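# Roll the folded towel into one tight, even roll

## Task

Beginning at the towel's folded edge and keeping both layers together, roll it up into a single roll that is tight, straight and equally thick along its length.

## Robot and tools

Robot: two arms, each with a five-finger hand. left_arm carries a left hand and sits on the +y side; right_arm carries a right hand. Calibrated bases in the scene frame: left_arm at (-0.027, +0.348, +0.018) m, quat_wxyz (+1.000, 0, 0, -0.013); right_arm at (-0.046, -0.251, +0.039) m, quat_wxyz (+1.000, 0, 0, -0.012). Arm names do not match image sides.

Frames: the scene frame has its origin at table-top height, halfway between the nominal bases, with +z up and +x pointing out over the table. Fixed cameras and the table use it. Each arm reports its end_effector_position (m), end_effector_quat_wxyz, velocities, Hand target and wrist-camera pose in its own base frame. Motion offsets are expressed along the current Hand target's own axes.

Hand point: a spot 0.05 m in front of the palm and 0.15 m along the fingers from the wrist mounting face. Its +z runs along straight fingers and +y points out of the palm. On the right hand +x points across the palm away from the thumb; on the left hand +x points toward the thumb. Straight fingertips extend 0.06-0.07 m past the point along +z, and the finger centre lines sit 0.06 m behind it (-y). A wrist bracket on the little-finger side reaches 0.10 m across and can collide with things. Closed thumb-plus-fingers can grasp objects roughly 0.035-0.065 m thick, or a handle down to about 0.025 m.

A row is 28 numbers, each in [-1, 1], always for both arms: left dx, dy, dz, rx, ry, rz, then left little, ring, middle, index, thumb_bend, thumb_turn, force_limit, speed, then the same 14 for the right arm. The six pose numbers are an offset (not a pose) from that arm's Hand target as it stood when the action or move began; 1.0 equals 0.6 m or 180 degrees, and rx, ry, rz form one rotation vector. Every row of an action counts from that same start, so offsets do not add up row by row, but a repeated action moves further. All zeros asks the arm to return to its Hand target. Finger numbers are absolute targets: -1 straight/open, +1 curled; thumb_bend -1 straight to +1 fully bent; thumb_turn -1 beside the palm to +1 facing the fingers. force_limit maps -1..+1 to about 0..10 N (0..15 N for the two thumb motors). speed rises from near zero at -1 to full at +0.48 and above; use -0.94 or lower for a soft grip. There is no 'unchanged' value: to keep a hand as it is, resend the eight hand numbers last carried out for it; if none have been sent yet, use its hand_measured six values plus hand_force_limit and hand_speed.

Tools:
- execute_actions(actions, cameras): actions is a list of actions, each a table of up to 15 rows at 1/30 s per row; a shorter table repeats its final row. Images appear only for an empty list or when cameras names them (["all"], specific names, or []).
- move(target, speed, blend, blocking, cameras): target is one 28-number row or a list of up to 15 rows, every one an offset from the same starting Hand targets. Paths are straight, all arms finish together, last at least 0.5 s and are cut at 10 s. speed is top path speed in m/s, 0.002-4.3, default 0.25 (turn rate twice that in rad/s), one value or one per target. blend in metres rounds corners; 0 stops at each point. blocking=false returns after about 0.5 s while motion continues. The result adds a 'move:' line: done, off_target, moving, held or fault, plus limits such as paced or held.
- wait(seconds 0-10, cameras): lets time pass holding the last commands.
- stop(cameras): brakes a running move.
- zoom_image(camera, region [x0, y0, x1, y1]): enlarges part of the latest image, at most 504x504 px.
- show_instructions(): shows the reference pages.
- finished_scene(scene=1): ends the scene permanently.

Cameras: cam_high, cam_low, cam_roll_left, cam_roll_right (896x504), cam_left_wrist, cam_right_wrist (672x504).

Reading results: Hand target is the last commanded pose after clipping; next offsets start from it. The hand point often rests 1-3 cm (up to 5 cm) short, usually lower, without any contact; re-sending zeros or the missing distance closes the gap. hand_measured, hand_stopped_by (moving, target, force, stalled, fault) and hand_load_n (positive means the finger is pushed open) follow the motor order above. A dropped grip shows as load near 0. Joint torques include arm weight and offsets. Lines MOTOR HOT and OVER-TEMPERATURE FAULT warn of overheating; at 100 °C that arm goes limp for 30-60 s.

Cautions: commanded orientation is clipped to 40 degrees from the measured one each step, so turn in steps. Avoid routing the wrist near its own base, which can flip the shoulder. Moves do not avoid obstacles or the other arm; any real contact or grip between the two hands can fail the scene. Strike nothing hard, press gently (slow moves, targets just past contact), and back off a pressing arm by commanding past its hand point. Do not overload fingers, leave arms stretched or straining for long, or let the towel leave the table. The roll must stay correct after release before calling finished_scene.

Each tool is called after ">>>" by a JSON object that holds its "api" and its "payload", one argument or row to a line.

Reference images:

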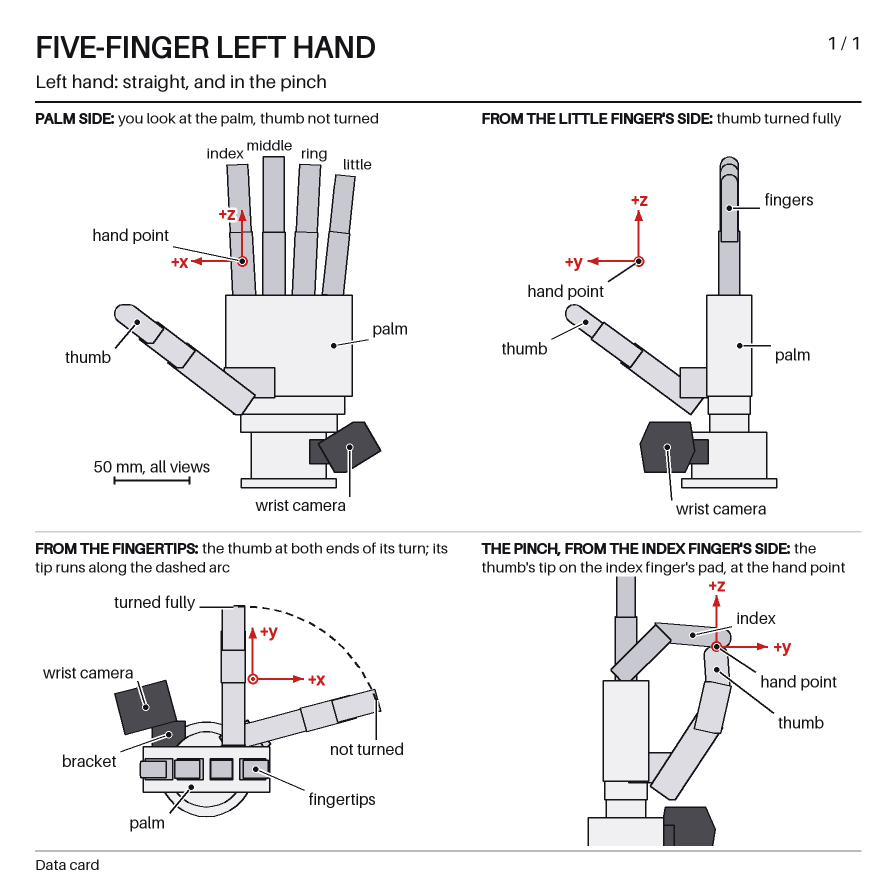

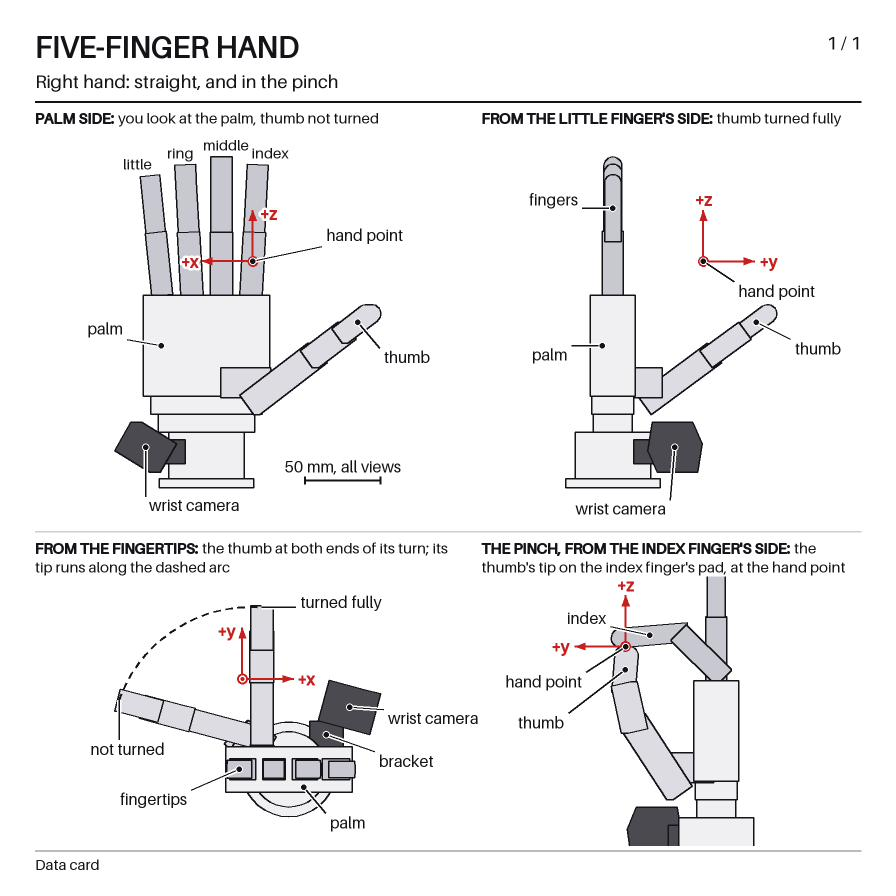

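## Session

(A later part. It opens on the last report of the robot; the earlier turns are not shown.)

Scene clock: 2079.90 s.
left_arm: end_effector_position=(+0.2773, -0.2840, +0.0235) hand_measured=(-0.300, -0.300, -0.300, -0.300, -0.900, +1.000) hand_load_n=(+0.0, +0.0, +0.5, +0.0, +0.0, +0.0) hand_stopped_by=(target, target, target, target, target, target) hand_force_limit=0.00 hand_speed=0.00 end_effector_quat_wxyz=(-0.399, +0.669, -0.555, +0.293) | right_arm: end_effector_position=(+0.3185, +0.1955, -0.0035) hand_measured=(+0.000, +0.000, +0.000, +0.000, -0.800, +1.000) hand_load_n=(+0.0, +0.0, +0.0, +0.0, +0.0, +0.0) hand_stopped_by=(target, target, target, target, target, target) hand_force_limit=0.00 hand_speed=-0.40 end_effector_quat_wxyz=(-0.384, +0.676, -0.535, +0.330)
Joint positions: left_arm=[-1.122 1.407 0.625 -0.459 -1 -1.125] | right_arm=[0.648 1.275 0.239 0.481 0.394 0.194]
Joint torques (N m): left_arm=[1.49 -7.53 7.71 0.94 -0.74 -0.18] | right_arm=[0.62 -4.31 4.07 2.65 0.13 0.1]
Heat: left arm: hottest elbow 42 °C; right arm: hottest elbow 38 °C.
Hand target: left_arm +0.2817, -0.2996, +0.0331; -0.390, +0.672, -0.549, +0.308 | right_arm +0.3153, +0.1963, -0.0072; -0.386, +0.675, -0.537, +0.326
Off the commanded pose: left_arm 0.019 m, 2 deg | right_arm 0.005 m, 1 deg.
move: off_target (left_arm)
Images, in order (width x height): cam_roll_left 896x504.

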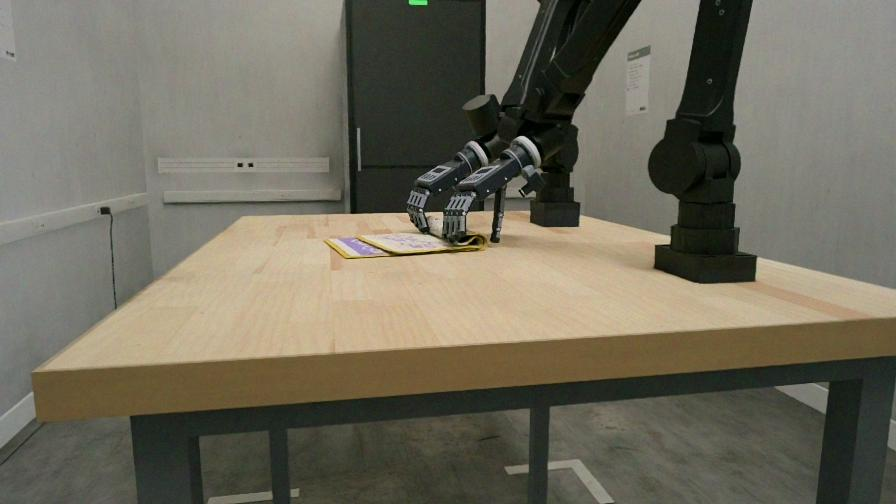

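>>> {"api": "move", "payload": {
  "target": [0,0,0,0,0,0,0,0,0,0,-0.8,1,0,-0.4,0,0,0,0,0,0,0,0,0,0,-0.8,1,0,-0.4],
  "speed": 0.1,
  "cameras": ["cam_roll_left"]
}}

>>> {"api": "zoom_image", "payload": {
  "camera": "cam_roll_left",
  "region": [390, 180, 510, 260]
}}

>>> {"api": "move", "payload": {
  "target": [0,0,0,0,0,0,0.15,0.15,0.15,0.15,-0.7,1,0,-0.4,0,0,0,0,0,0,0.15,0.15,0.15,0.15,-0.7,1,0,-0.4],
  "speed": 0.1,
  "cameras": ["cam_high","cam_roll_left","cam_roll_right"]
}}

>>> {"api": "zoom_image", "payload": {
  "camera": "cam_high",
  "region": [360, 90, 560, 260]
}}

>>> {"api": "zoom_image", "payload": {
  "camera": "cam_roll_left",
  "region": [390, 180, 510, 260]
}}

>>> {"api": "zoom_image", "payload": {
  "camera": "cam_roll_right",
  "region": [370, 190, 490, 270]
}}

Scene clock: 2082.33 s.
left_arm: end_effector_position=(+0.2773, -0.2840, +0.0235) hand_measured=(+0.000, +0.000, +0.000, +0.000, -0.800, +1.000) hand_load_n=(+0.0, +0.0, +0.0, +0.0, +0.0, +0.0) hand_stopped_by=(target, target, target, target, target, target) hand_force_limit=0.00 hand_speed=-0.40 end_effector_quat_wxyz=(-0.399, +0.669, -0.555, +0.293) | right_arm: end_effector_position=(+0.3185, +0.1955, -0.0035) hand_measured=(+0.000, +0.000, +0.000, +0.000, -0.800, +1.000) hand_load_n=(+0.0, +0.0, +0.0, +0.0, +0.0, +0.0) hand_stopped_by=(target, target, target, target, target, target) hand_force_limit=0.00 hand_speed=-0.40 end_effector_quat_wxyz=(-0.384, +0.676, -0.535, +0.330)
Joint positions: left_arm=[-1.122 1.407 0.625 -0.459 -1 -1.125] | right_arm=[0.648 1.275 0.239 0.481 0.394 0.194]
Joint torques (N m): left_arm=[1.55 -7.65 7.69 0.96 -0.75 -0.18] | right_arm=[0.67 -4.31 4.05 2.59 0.1 0.1]
Heat: left arm: hottest elbow 42 °C; right arm: hottest elbow 38 °C.
Hand target: left_arm +0.2817, -0.2996, +0.0331; -0.390, +0.672, -0.549, +0.308 | right_arm +0.3153, +0.1963, -0.0072; -0.386, +0.675, -0.537, +0.326
Off the commanded pose: left_arm 0.019 m, 2 deg | right_arm 0.005 m, 1 deg.
move: off_target (left_arm)
Images, in order (width x height): cam_roll_left 896x504.

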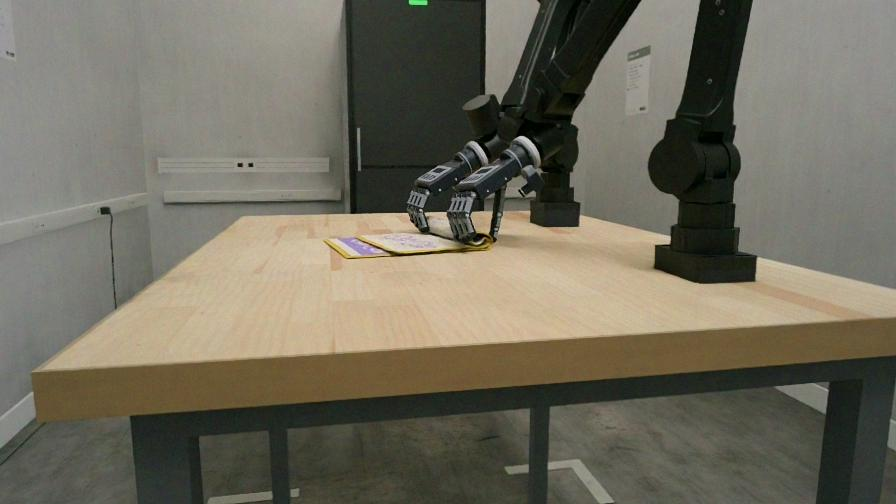

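Scaled by 4.200 from the camera's 896x504 image, which has a finer 1280x720 frame.

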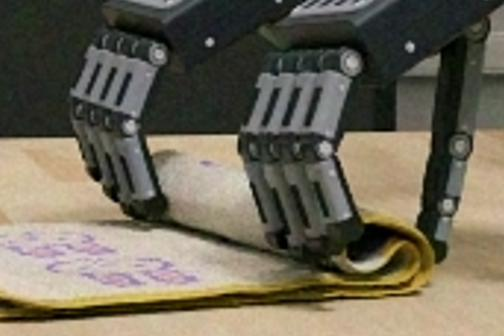

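Scene clock: 2082.83 s.
left_arm: end_effector_position=(+0.2773, -0.2840, +0.0235) hand_measured=(+0.150, +0.150, +0.150, +0.150, -0.700, +1.000) hand_load_n=(+0.0, +0.0, +0.0, +0.0, +0.0, +0.0) hand_stopped_by=(target, target, target, target, target, target) hand_force_limit=0.00 hand_speed=-0.40 end_effector_quat_wxyz=(-0.399, +0.669, -0.555, +0.293) | right_arm: end_effector_position=(+0.3186, +0.1956, -0.0034) hand_measured=(+0.150, +0.150, +0.150, +0.150, -0.700, +1.000) hand_load_n=(+0.0, +0.0, +0.0, +0.0, +0.5, +0.0) hand_stopped_by=(target, target, target, target, target, target) hand_force_limit=0.00 hand_speed=-0.40 end_effector_quat_wxyz=(-0.385, +0.676, -0.535, +0.330)
Joint positions: left_arm=[-1.122 1.407 0.625 -0.459 -1 -1.125] | right_arm=[0.648 1.275 0.239 0.481 0.394 0.194]
Joint torques (N m): left_arm=[1.61 -7.53 7.68 0.99 -0.74 -0.18] | right_arm=[0.56 -4.07 4.21 2.65 0.12 0.1]
Heat: left arm: hottest elbow 42 °C; right arm: hottest elbow 38 °C.
Hand target: left_arm +0.2817, -0.2996, +0.0331; -0.390, +0.672, -0.549, +0.308 | right_arm +0.3153, +0.1964, -0.0071; -0.386, +0.675, -0.537, +0.326
Off the commanded pose: left_arm 0.019 m, 2 deg | right_arm 0.005 m, 1 deg.
move: off_target (left_arm)
Images, in order (width x height): cam_high 896x504, cam_roll_left 896x504, cam_roll_right 896x504.

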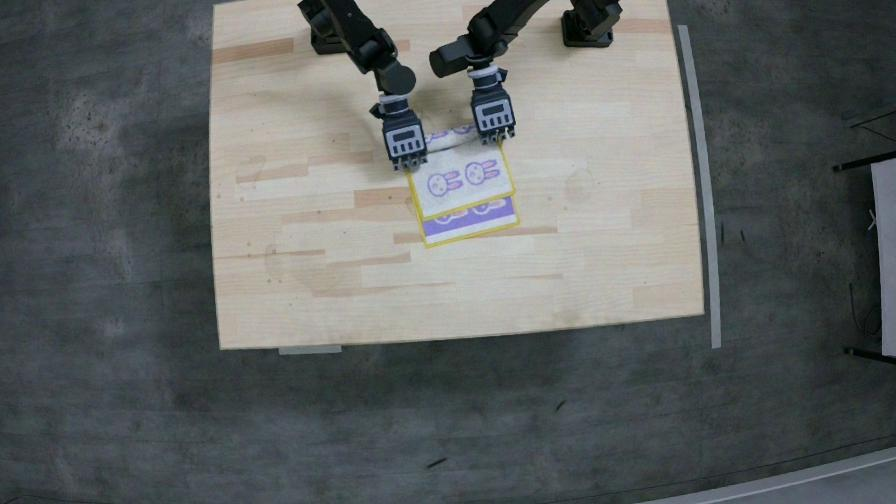

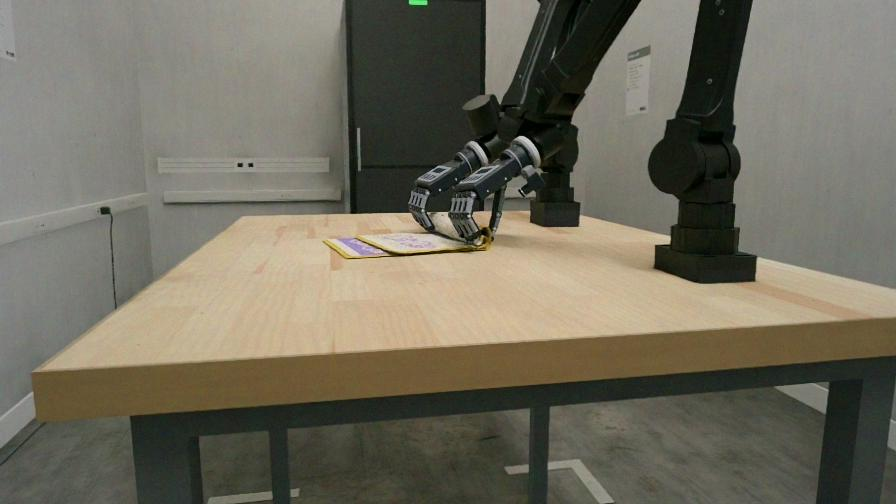

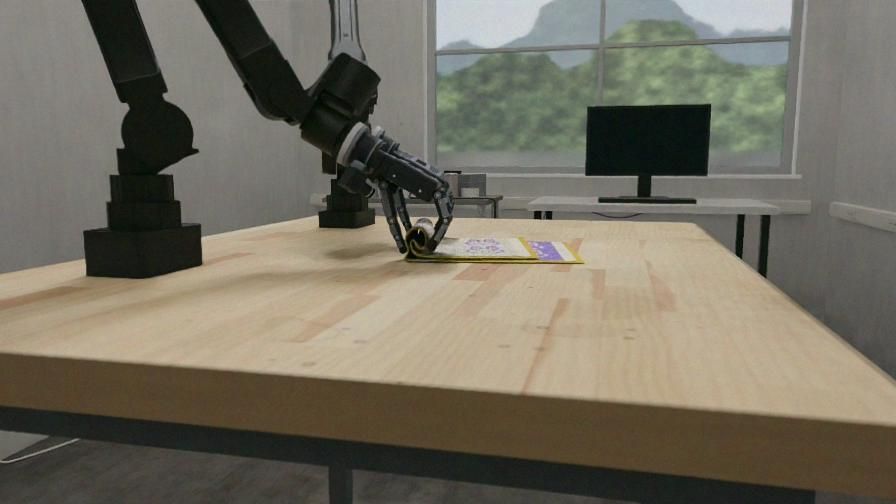

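Scaled by 2.520 from the camera's 896x504 image, which has a finer 1280x720 frame.

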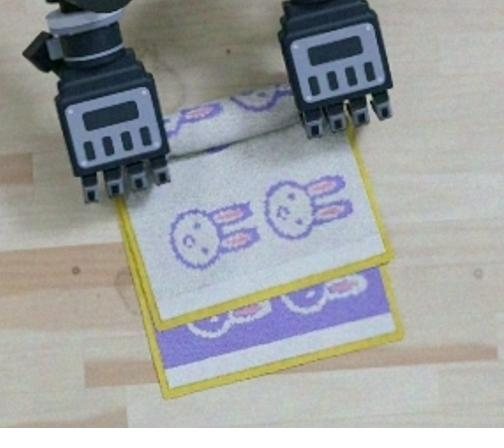

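Scaled by 4.200 from the camera's 896x504 image, which has a finer 1280x720 frame.

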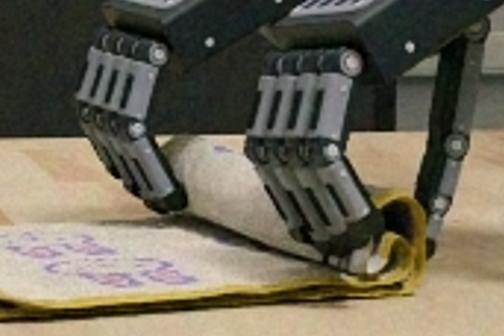

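Scaled by 4.200 from the camera's 896x504 image, which has a finer 1280x720 frame.

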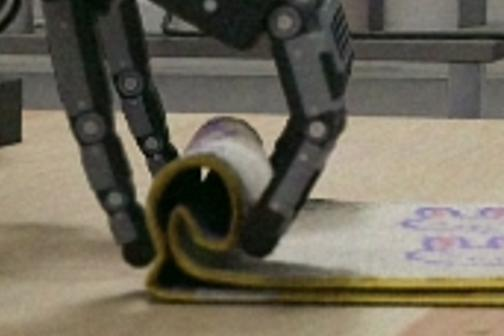

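>>> {"api": "move", "payload": {
  "target": [0,0,0,0,0,0,0.28,0.28,0.28,0.28,-0.55,1,0,-0.4,0,0,0,0,0,0,0.28,0.28,0.28,0.28,-0.55,1,0,-0.4],
  "speed": 0.1,
  "cameras": ["cam_high","cam_roll_left","cam_roll_right"]
}}

>>> {"api": "zoom_image", "payload": {
  "camera": "cam_high",
  "region": [360, 90, 560, 260]
}}

>>> {"api": "zoom_image", "payload": {
  "camera": "cam_roll_left",
  "region": [390, 180, 510, 260]
}}

>>> {"api": "zoom_image", "payload": {
  "camera": "cam_roll_right",
  "region": [370, 190, 490, 270]
}}

Scene clock: 2084.70 s.
left_arm: end_effector_position=(+0.2773, -0.2840, +0.0234) hand_measured=(+0.280, +0.280, +0.280, +0.280, -0.554, +1.000) hand_load_n=(+0.0, +0.0, +3.0, +0.5, +5.0, +0.5) hand_stopped_by=(target, target, target, target, target, target) hand_force_limit=0.00 hand_speed=-0.40 end_effector_quat_wxyz=(-0.398, +0.669, -0.556, +0.293) | right_arm: end_effector_position=(+0.3186, +0.1956, -0.0034) hand_measured=(+0.280, +0.280, +0.280, +0.280, -0.550, +1.000) hand_load_n=(+0.0, +0.0, +0.0, +0.0, +1.0, +0.0) hand_stopped_by=(target, target, target, target, target, target) hand_force_limit=0.00 hand_speed=-0.40 end_effector_quat_wxyz=(-0.385, +0.676, -0.535, +0.330)
Joint positions: left_arm=[-1.122 1.407 0.625 -0.459 -1 -1.125] | right_arm=[0.648 1.275 0.239 0.481 0.394 0.194]
Joint torques (N m): left_arm=[1.73 -7.47 7.68 0.99 -0.74 -0.17] | right_arm=[0.85 -4.19 4.15 2.65 0.12 0.09]
Heat: left arm: hottest elbow 42 °C; right arm: hottest elbow 37 °C.
Hand target: left_arm +0.2817, -0.2996, +0.0330; -0.390, +0.672, -0.549, +0.308 | right_arm +0.3153, +0.1964, -0.0071; -0.386, +0.675, -0.537, +0.326
Off the commanded pose: left_arm 0.019 m, 2 deg | right_arm 0.005 m, 1 deg.
move: off_target (left_arm)
Images, in order (width x height): cam_high 896x504, cam_roll_left 896x504, cam_roll_right 896x504.

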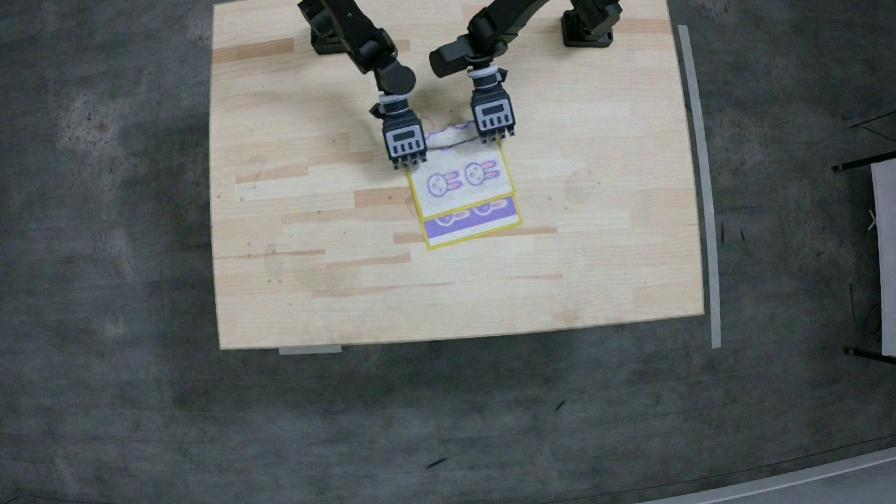

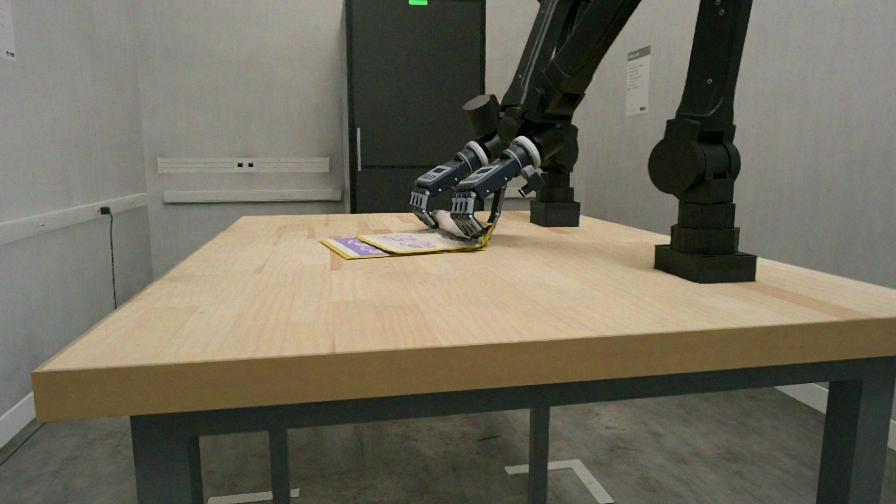

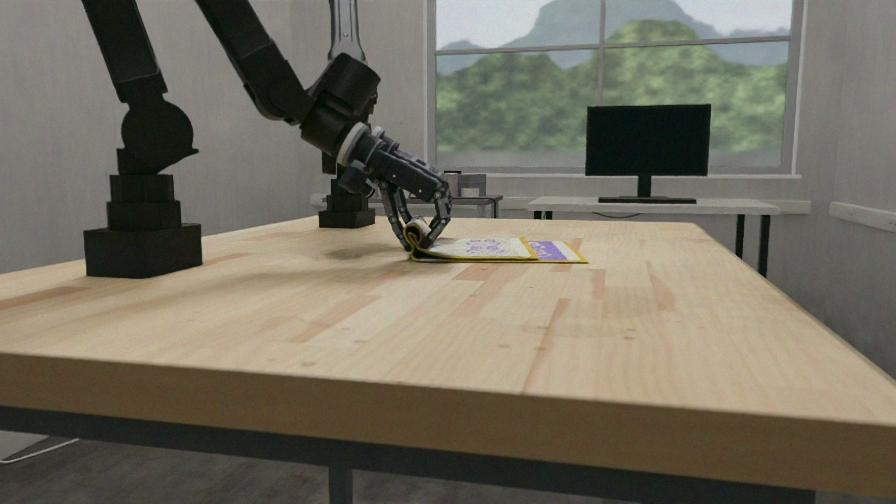

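Scaled by 2.520 from the camera's 896x504 image, which has a finer 1280x720 frame.

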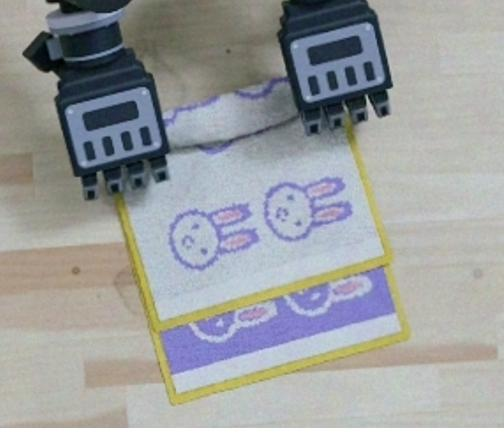

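Scaled by 4.200 from the camera's 896x504 image, which has a finer 1280x720 frame.

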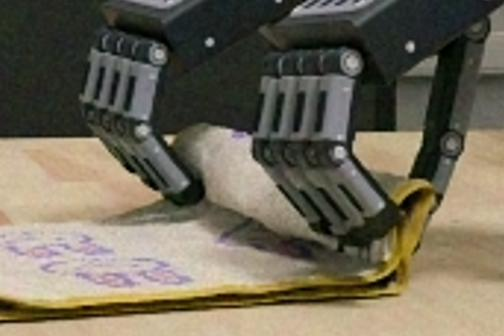

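Scaled by 4.200 from the camera's 896x504 image, which has a finer 1280x720 frame.

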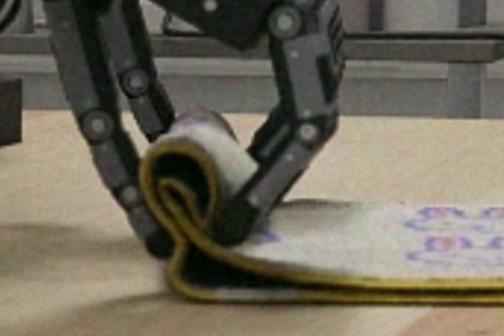

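>>> {"api": "move", "payload": {
  "target": [0,0,0,0,0,0,0.28,0.28,0.28,0.28,-0.55,1,0,-0.4,0,0,0,0,0,0,0.34,0.34,0.34,0.34,-0.48,1,0,-0.5],
  "speed": 0.1,
  "cameras": ["cam_roll_right"]
}}

>>> {"api": "zoom_image", "payload": {
  "camera": "cam_roll_right",
  "region": [370, 190, 490, 270]
}}

Scene clock: 2086.37 s.
left_arm: end_effector_position=(+0.2773, -0.2840, +0.0234) hand_measured=(+0.280, +0.280, +0.280, +0.280, -0.554, +1.000) hand_load_n=(+0.0, +0.0, +3.5, +0.5, +5.0, +0.5) hand_stopped_by=(target, target, target, target, target, target) hand_force_limit=0.00 hand_speed=-0.40 end_effector_quat_wxyz=(-0.398, +0.669, -0.556, +0.293) | right_arm: end_effector_position=(+0.3186, +0.1956, -0.0034) hand_measured=(+0.340, +0.340, +0.338, +0.340, -0.510, +1.000) hand_load_n=(+0.0, +0.0, +4.0, +0.5, +8.0, +1.0) hand_stopped_by=(target, target, target, target, force, target) hand_force_limit=0.00 hand_speed=-0.50 end_effector_quat_wxyz=(-0.385, +0.676, -0.535, +0.330)
Joint positions: left_arm=[-1.122 1.407 0.625 -0.459 -1 -1.125] | right_arm=[0.648 1.275 0.239 0.481 0.394 0.194]
Joint torques (N m): left_arm=[1.73 -7.53 7.66 0.99 -0.74 -0.18] | right_arm=[0.67 -4.13 4.27 2.54 0.13 0.11]
Heat: left arm: hottest elbow 42 °C; right arm: hottest elbow 37 °C.
Hand target: left_arm +0.2817, -0.2996, +0.0330; -0.390, +0.672, -0.549, +0.308 | right_arm +0.3153, +0.1964, -0.0071; -0.386, +0.675, -0.537, +0.326
Off the commanded pose: left_arm 0.019 m, 2 deg | right_arm 0.005 m, 1 deg.
move: off_target (left_arm)
Images, in order (width x height): cam_roll_right 896x504.

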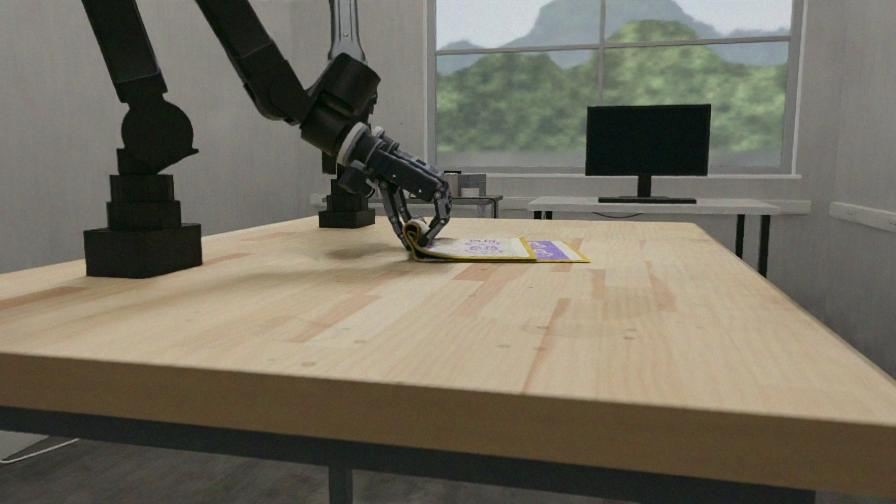

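Scaled by 4.200 from the camera's 896x504 image, which has a finer 1280x720 frame.

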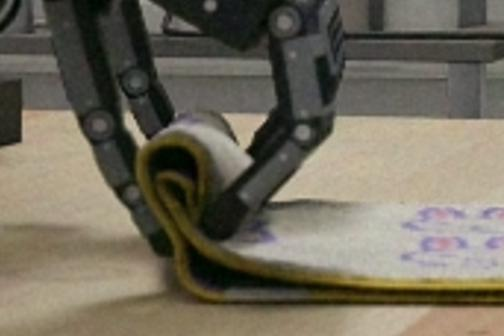

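>>> {"api": "move", "payload": {
  "target": [
    [0,-0.0217,-0.0125,0,0,0,0.28,0.28,0.28,0.28,-0.55,1,0,-0.4,0,-0.0361,-0.0208,0,0,0,0.34,0.34,0.34,0.34,-0.48,1,0,-0.5],
    [0,-0.0654,0.02,-0.222,0,0,0.28,0.28,0.28,0.28,-0.55,1,0,-0.4,0,-0.0798,0.0117,-0.222,0,0,0.34,0.34,0.34,0.34,-0.48,1,0,-0.5],
    [0,-0.0533,0.079,-0.456,0,0,0.28,0.28,0.28,0.28,-0.55,1,0,-0.4,0,-0.0706,0.0689,-0.456,0,0,0.34,0.34,0.34,0.34,-0.48,1,0,-0.5]
  ],
  "speed": 0.12,
  "blend": [0.01, 0.01, 0],
  "cameras": ["cam_high","cam_roll_left","cam_roll_right"]
}}

>>> {"api": "zoom_image", "payload": {
  "camera": "cam_high",
  "region": [380, 100, 540, 260]
}}

>>> {"api": "zoom_image", "payload": {
  "camera": "cam_roll_left",
  "region": [370, 180, 490, 260]
}}

>>> {"api": "zoom_image", "payload": {
  "camera": "cam_roll_right",
  "region": [400, 190, 520, 270]
}}

Scene clock: 2095.70 s.
left_arm: end_effector_position=(+0.3204, -0.2806, +0.0324) hand_measured=(+0.280, +0.280, +0.280, +0.280, -0.554, +1.000) hand_load_n=(+0.0, +0.0, +3.0, +0.0, +4.5, +0.0) hand_stopped_by=(target, target, target, target, target, target) hand_force_limit=0.00 hand_speed=-0.40 end_effector_quat_wxyz=(+0.145, +0.760, -0.618, -0.140) | right_arm: end_effector_position=(+0.3601, +0.2042, +0.0089) hand_measured=(+0.340, +0.340, +0.338, +0.340, -0.510, +1.000) hand_load_n=(+0.0, +0.0, +3.5, +0.5, +7.0, +0.5) hand_stopped_by=(target, target, target, target, force, target) hand_force_limit=0.00 hand_speed=-0.50 end_effector_quat_wxyz=(+0.156, +0.762, -0.620, -0.103)
Joint positions: left_arm=[-0.475 1.893 1.31 -1.329 0.224 -0.643] | right_arm=[0.4 1.995 1.413 -1.363 -0.034 0.188]
Joint torques (N m): left_arm=[2.67 -12.57 9.21 -0.79 0.56 -0.17] | right_arm=[-0.26 -15.74 7.88 -0.68 -0.43 -0.11]
Heat: left arm: hottest elbow 43 °C; right arm: hottest elbow 38 °C.
Hand target: left_arm +0.3376, -0.2878, +0.0366; +0.147, +0.763, -0.616, -0.129 | right_arm +0.3707, +0.2087, +0.0097; +0.152, +0.763, -0.619, -0.107
Off the commanded pose: left_arm 0.019 m, 1 deg | right_arm 0.012 m, 1 deg.
move: off_target (left_arm, right_arm)
Images, in order (width x height): cam_high 896x504, cam_roll_left 896x504, cam_roll_right 896x504.

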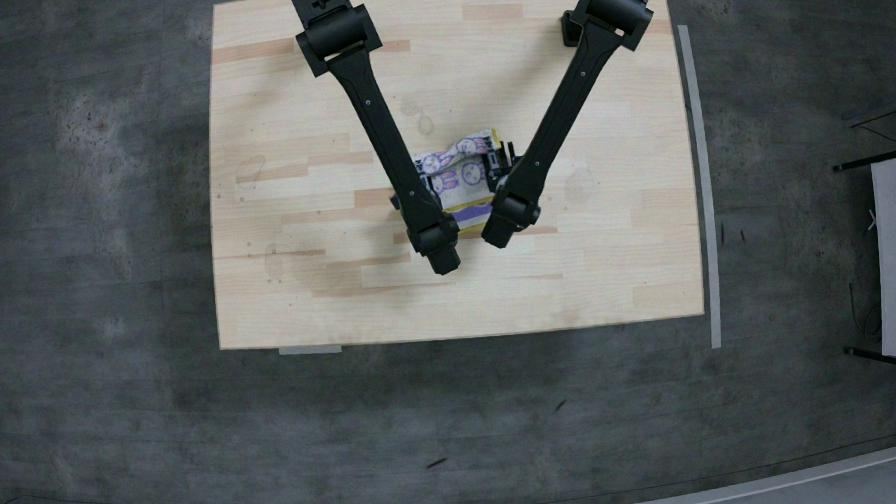

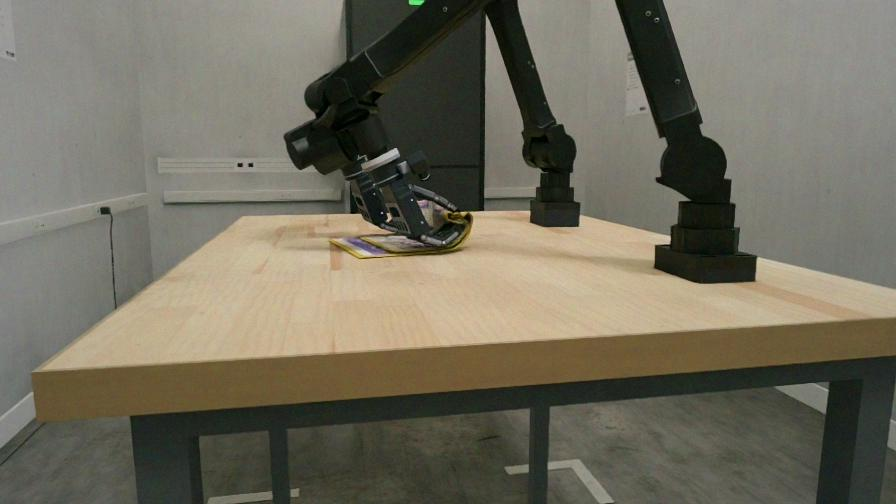

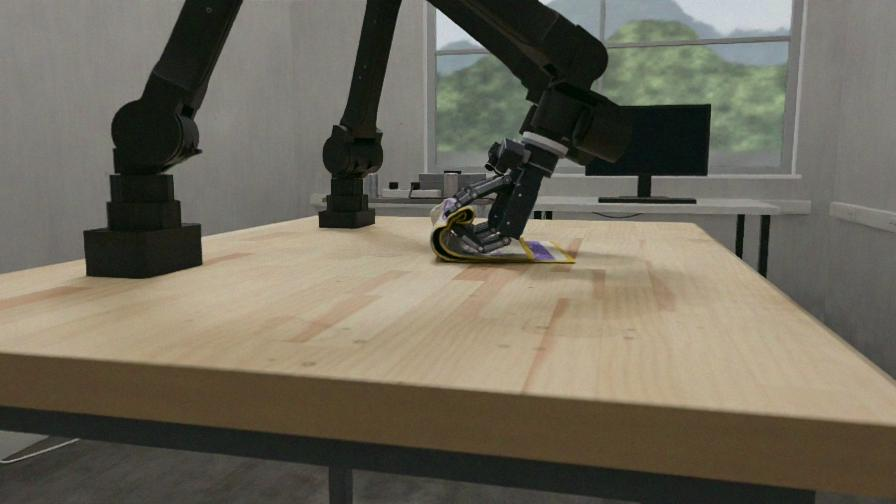

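Scaled by 3.150 from the camera's 896x504 image, which has a finer 1280x720 frame.

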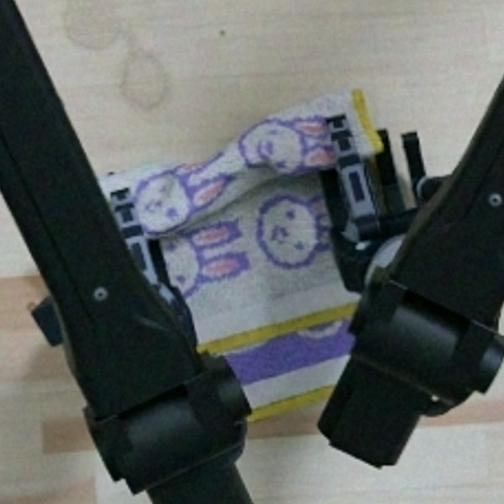

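Scaled by 4.200 from the camera's 896x504 image, which has a finer 1280x720 frame.

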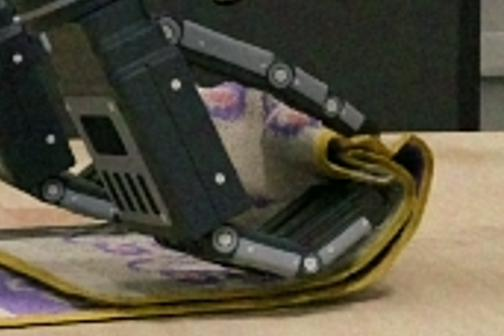

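Scaled by 4.200 from the camera's 896x504 image, which has a finer 1280x720 frame.

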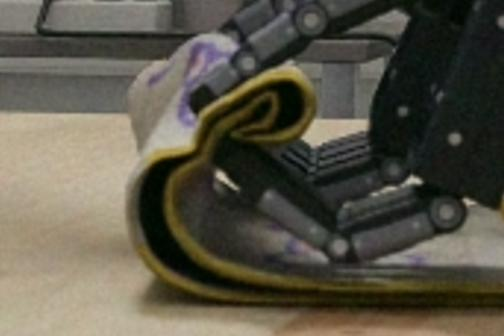

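>>> {"api": "move", "payload": {
  "target": [
    [0,0,0,0,0,0,0.28,0.28,0.28,0.28,-1,1,0,0.2,0,0,0,0,0,0,0.34,0.34,0.34,0.34,-1,1,0,0.2],
    [0,0.006,-0.0155,0,0,0,0.28,0.28,0.28,0.28,-1,1,0,0.2,0,0.005,-0.0124,0,0,0,0.34,0.34,0.34,0.34,-1,1,0,0.2],
    [-0.2,0.006,-0.0155,0,0,0,0.28,0.28,0.28,0.28,-1,1,0,0.2,0.2,0.005,-0.0124,0,0,0,0.34,0.34,0.34,0.34,-1,1,0,0.2]
  ],
  "speed": 0.1,
  "cameras": ["cam_high","cam_roll_left","cam_roll_right"]
}}

>>> {"api": "zoom_image", "payload": {
  "camera": "cam_high",
  "region": [380, 100, 540, 260]
}}

>>> {"api": "zoom_image", "payload": {
  "camera": "cam_roll_left",
  "region": [390, 180, 510, 260]
}}

>>> {"api": "zoom_image", "payload": {
  "camera": "cam_roll_right",
  "region": [380, 190, 500, 270]
}}

Scene clock: 2101.53 s.
left_arm: end_effector_position=(+0.3109, -0.1731, +0.0449) hand_measured=(+0.280, +0.280, +0.280, +0.280, -1.000, +1.000) hand_load_n=(+0.0, +0.0, +0.0, +0.0, +0.0, +0.0) hand_stopped_by=(target, target, target, target, target, target) hand_force_limit=0.00 hand_speed=0.20 end_effector_quat_wxyz=(+0.151, +0.763, -0.613, -0.140) | right_arm: end_effector_position=(+0.3940, +0.0938, +0.0170) hand_measured=(+0.340, +0.340, +0.340, +0.340, -1.000, +1.000) hand_load_n=(+0.0, +0.0, +0.0, +0.0, -0.5, +0.0) hand_stopped_by=(target, target, target, target, target, target) hand_force_limit=0.00 hand_speed=0.20 end_effector_quat_wxyz=(+0.153, +0.759, -0.624, -0.107)
Joint positions: left_arm=[-0.266 1.779 1.168 -1.343 0.163 -0.451] | right_arm=[0.177 1.985 1.42 -1.38 0.035 -0.011]
Joint torques (N m): left_arm=[2.67 -13.57 5.14 -0.13 0.08 -0.09] | right_arm=[-0.21 -17.32 5.97 -0.49 0.05 -0.17]
Heat: left arm: hottest elbow 43 °C; right arm: hottest elbow 38 °C.
Hand target: left_arm +0.3130, -0.1705, +0.0483; +0.147, +0.763, -0.616, -0.129 | right_arm +0.3959, +0.0917, +0.0208; +0.152, +0.763, -0.619, -0.107
Off the commanded pose: left_arm 0.005 m, 1 deg | right_arm 0.005 m, 1 deg.
move: done
Images, in order (width x height): cam_high 896x504, cam_roll_left 896x504, cam_roll_right 896x504.

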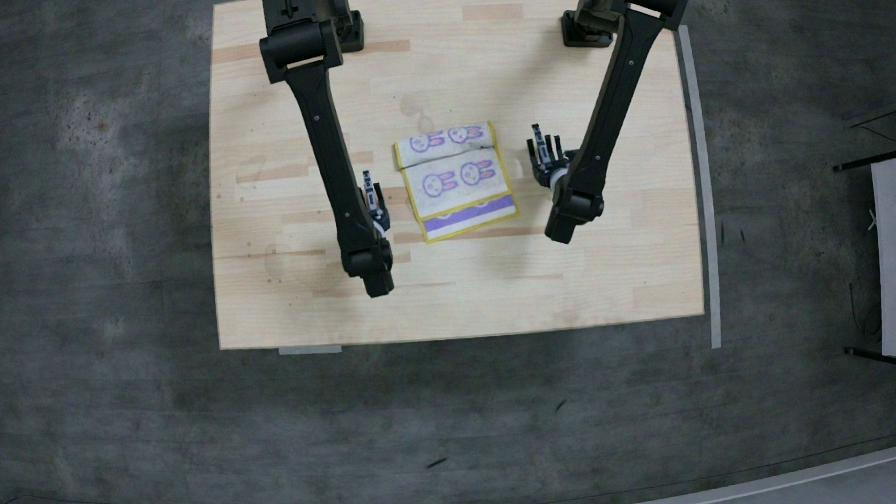

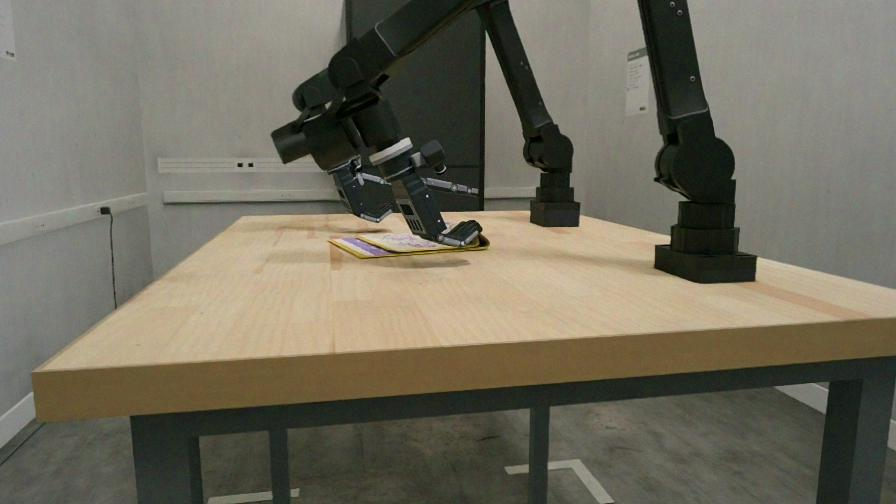

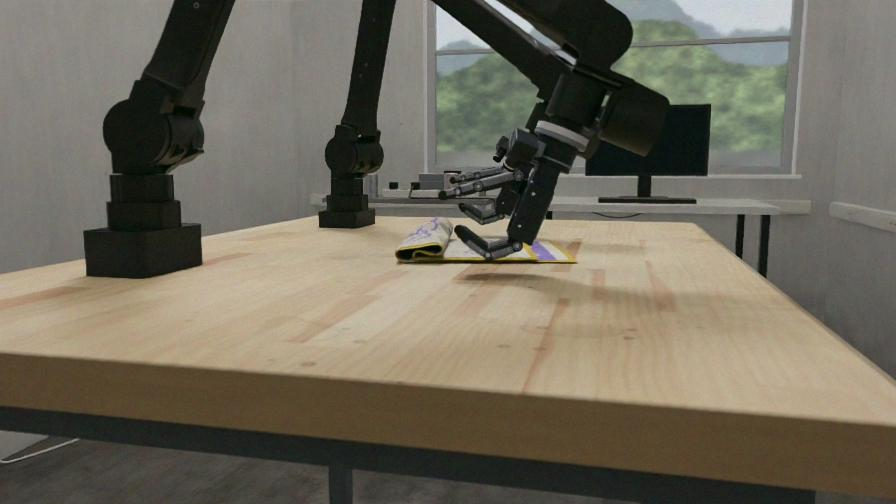

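Scaled by 3.150 from the camera's 896x504 image, which has a finer 1280x720 frame.

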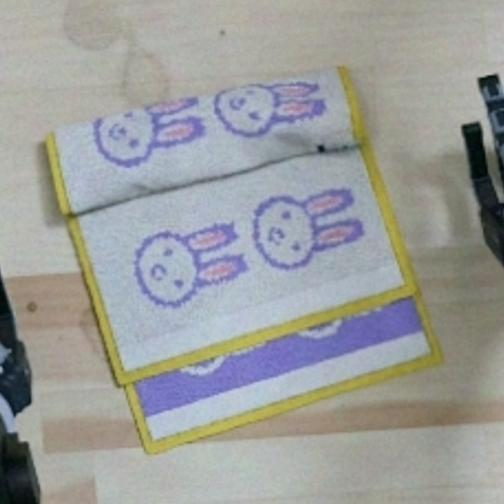

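Scaled by 4.200 from the camera's 896x504 image, which has a finer 1280x720 frame.

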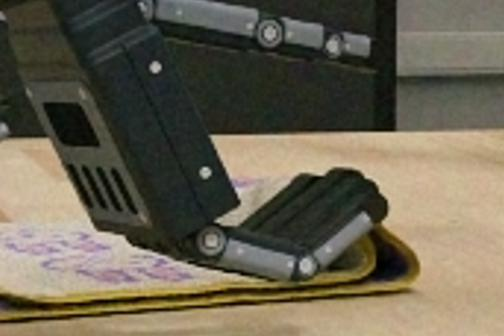

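Scaled by 4.200 from the camera's 896x504 image, which has a finer 1280x720 frame.

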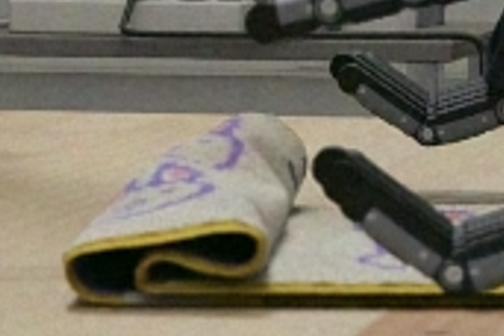

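>>> {"api": "move", "payload": {
  "target": [
    [0,0.0375,-0.0927,0,0,0,-0.6,-0.6,-0.6,-0.6,-1,1,0,0.4,0,0.0499,-0.1236,0,0,0,-0.6,-0.6,-0.6,-0.6,-1,1,0,0.4],
    [0.0817,0.086,-0.0762,0.4556,0,0,-0.6,-0.6,-0.6,-0.6,-1,1,0,0.4,-0.1145,0.1482,-0.0825,0.4556,0,0,-0.6,-0.6,-0.6,-0.6,-1,1,0,0.4]
  ],
  "speed": 0.25,
  "blend": [0.02, 0],
  "cameras": []
}}

Scene clock: 2117.10 s.
left_arm: end_effector_position=(+0.2948, -0.2211, +0.1073) hand_measured=(-0.600, -0.600, -0.600, -0.600, -1.000, +1.000) hand_load_n=(+0.0, +0.0, +0.0, +0.0, +0.0, +0.0) hand_stopped_by=(target, target, target, target, target, target) hand_force_limit=0.00 hand_speed=0.40 end_effector_quat_wxyz=(-0.393, +0.672, -0.554, +0.296) | right_arm: end_effector_position=(+0.3192, +0.1439, +0.0986) hand_measured=(-0.600, -0.600, -0.600, -0.600, -1.000, +1.000) hand_load_n=(-0.5, +0.0, +0.0, +0.0, +0.0, +0.0) hand_stopped_by=(target, target, target, target, target, target) hand_force_limit=0.00 hand_speed=0.40 end_effector_quat_wxyz=(-0.379, +0.680, -0.536, +0.327)
Joint positions: left_arm=[-0.96 1.056 0.594 -0.563 -0.922 -0.875] | right_arm=[0.447 0.772 0.349 -0.115 0.222 0.085]
Joint torques (N m): left_arm=[1.38 -5.36 7.23 1.59 -0.89 -0.22] | right_arm=[1.14 -2.2 6.84 2.61 0.2 0.14]
Heat: left arm: hottest elbow 42 °C; right arm: hottest elbow 38 °C.
Hand target: left_arm +0.2938, -0.2256, +0.1095; -0.389, +0.672, -0.550, +0.307 | right_arm +0.3175, +0.1470, +0.0972; -0.386, +0.676, -0.537, +0.326
Off the commanded pose: left_arm 0.005 m, 1 deg | right_arm 0.004 m, 1 deg.
move: done
No camera images: "cameras" was empty.

>>> {"api": "move", "payload": {
  "target": [
    [0.1217,0.0993,0.0263,0,0,0,-0.6,-0.6,-0.6,-0.6,-1,1,0,0.4,-0.0837,0.0865,0.074,0,0,0,-0.6,-0.6,-0.6,-0.6,-1,1,0,0.4],
    [0.1217,0.1427,0.0513,0,0,0,-0.6,-0.6,-0.6,-0.6,-1,1,0,0.4,-0.0837,0.1342,0.1015,0,0,0,-0.6,-0.6,-0.6,-0.6,-1,1,0,0.4]
  ],
  "speed": 0.15,
  "cameras": ["cam_high","cam_roll_left","cam_roll_right"]
}}

>>> {"api": "zoom_image", "payload": {
  "camera": "cam_roll_left",
  "region": [390, 180, 510, 260]
}}

>>> {"api": "zoom_image", "payload": {
  "camera": "cam_roll_right",
  "region": [380, 190, 500, 270]
}}

Scene clock: 2121.23 s.
left_arm: end_effector_position=(+0.2908, -0.2910, +0.0191) hand_measured=(-0.600, -0.600, -0.600, -0.600, -1.000, +1.000) hand_load_n=(+0.0, +0.0, +0.0, +0.0, +0.0, +0.0) hand_stopped_by=(target, target, target, target, target, target) hand_force_limit=0.00 hand_speed=0.40 end_effector_quat_wxyz=(-0.392, +0.672, -0.551, +0.300) | right_arm: end_effector_position=(+0.3238, +0.1953, -0.0004) hand_measured=(-0.600, -0.600, -0.600, -0.600, -1.000, +1.000) hand_load_n=(+0.0, +0.0, +0.0, +0.0, +0.0, +0.0) hand_stopped_by=(target, target, target, target, target, target) hand_force_limit=0.00 hand_speed=0.40 end_effector_quat_wxyz=(-0.384, +0.677, -0.535, +0.329)
Joint positions: left_arm=[-1.091 1.436 0.63 -0.373 -0.984 -1.076] | right_arm=[0.634 1.271 0.253 0.464 0.382 0.186]
Joint torques (N m): left_arm=[1.49 -6.89 6.43 1.37 -0.94 -0.2] | right_arm=[0.67 -4.42 4.34 2.7 0.14 0.1]
Heat: left arm: hottest elbow 42 °C; right arm: hottest elbow 38 °C.
Hand target: left_arm +0.2920, -0.2993, +0.0192; -0.389, +0.672, -0.550, +0.307 | right_arm +0.3209, +0.1965, -0.0039; -0.386, +0.676, -0.537, +0.326
Off the commanded pose: left_arm 0.008 m, 1 deg | right_arm 0.005 m, 1 deg.
move: done
Images, in order (width x height): cam_high 896x504, cam_roll_left 896x504, cam_roll_right 896x504.

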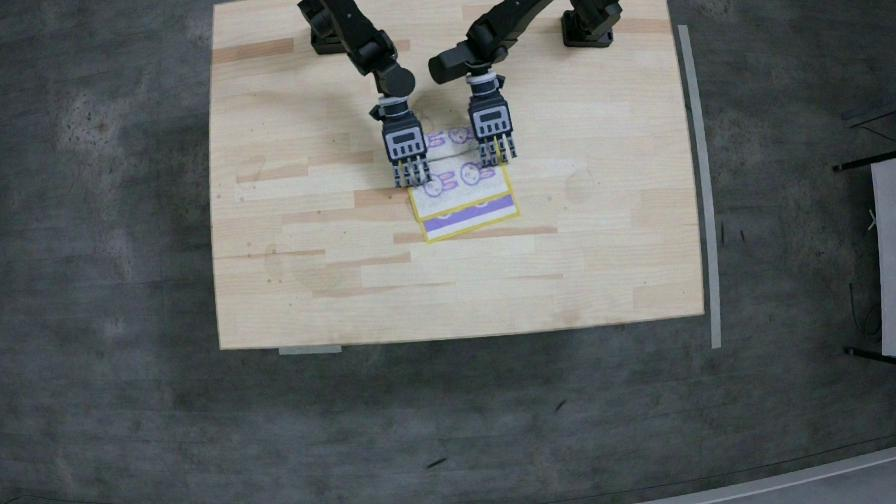

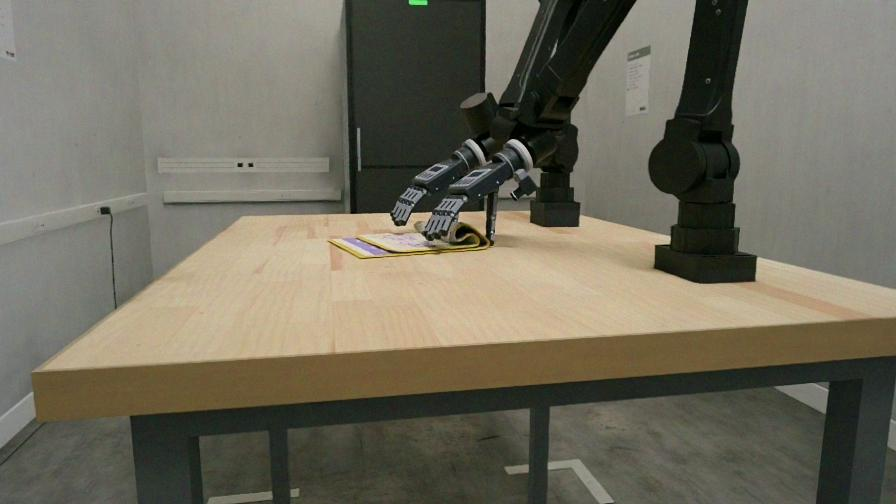

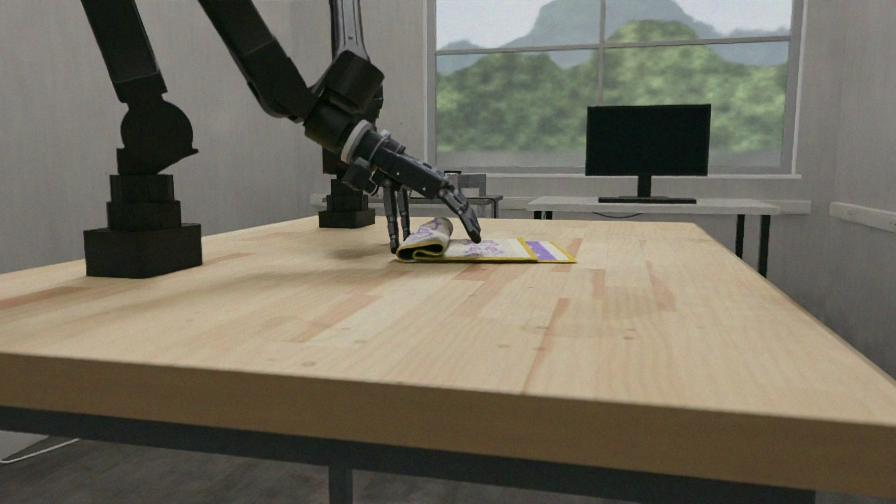

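Scaled by 4.200 from the camera's 896x504 image, which has a finer 1280x720 frame.

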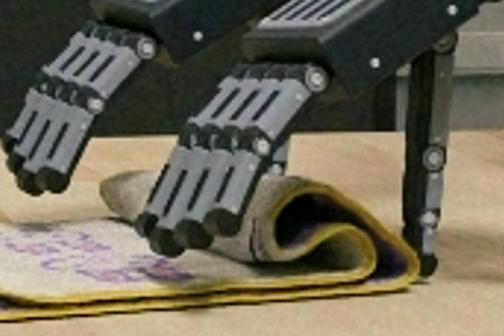

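Scaled by 4.200 from the camera's 896x504 image, which has a finer 1280x720 frame.

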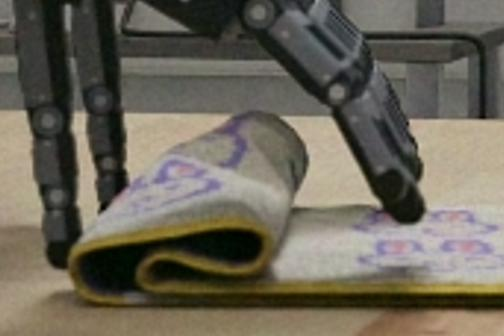

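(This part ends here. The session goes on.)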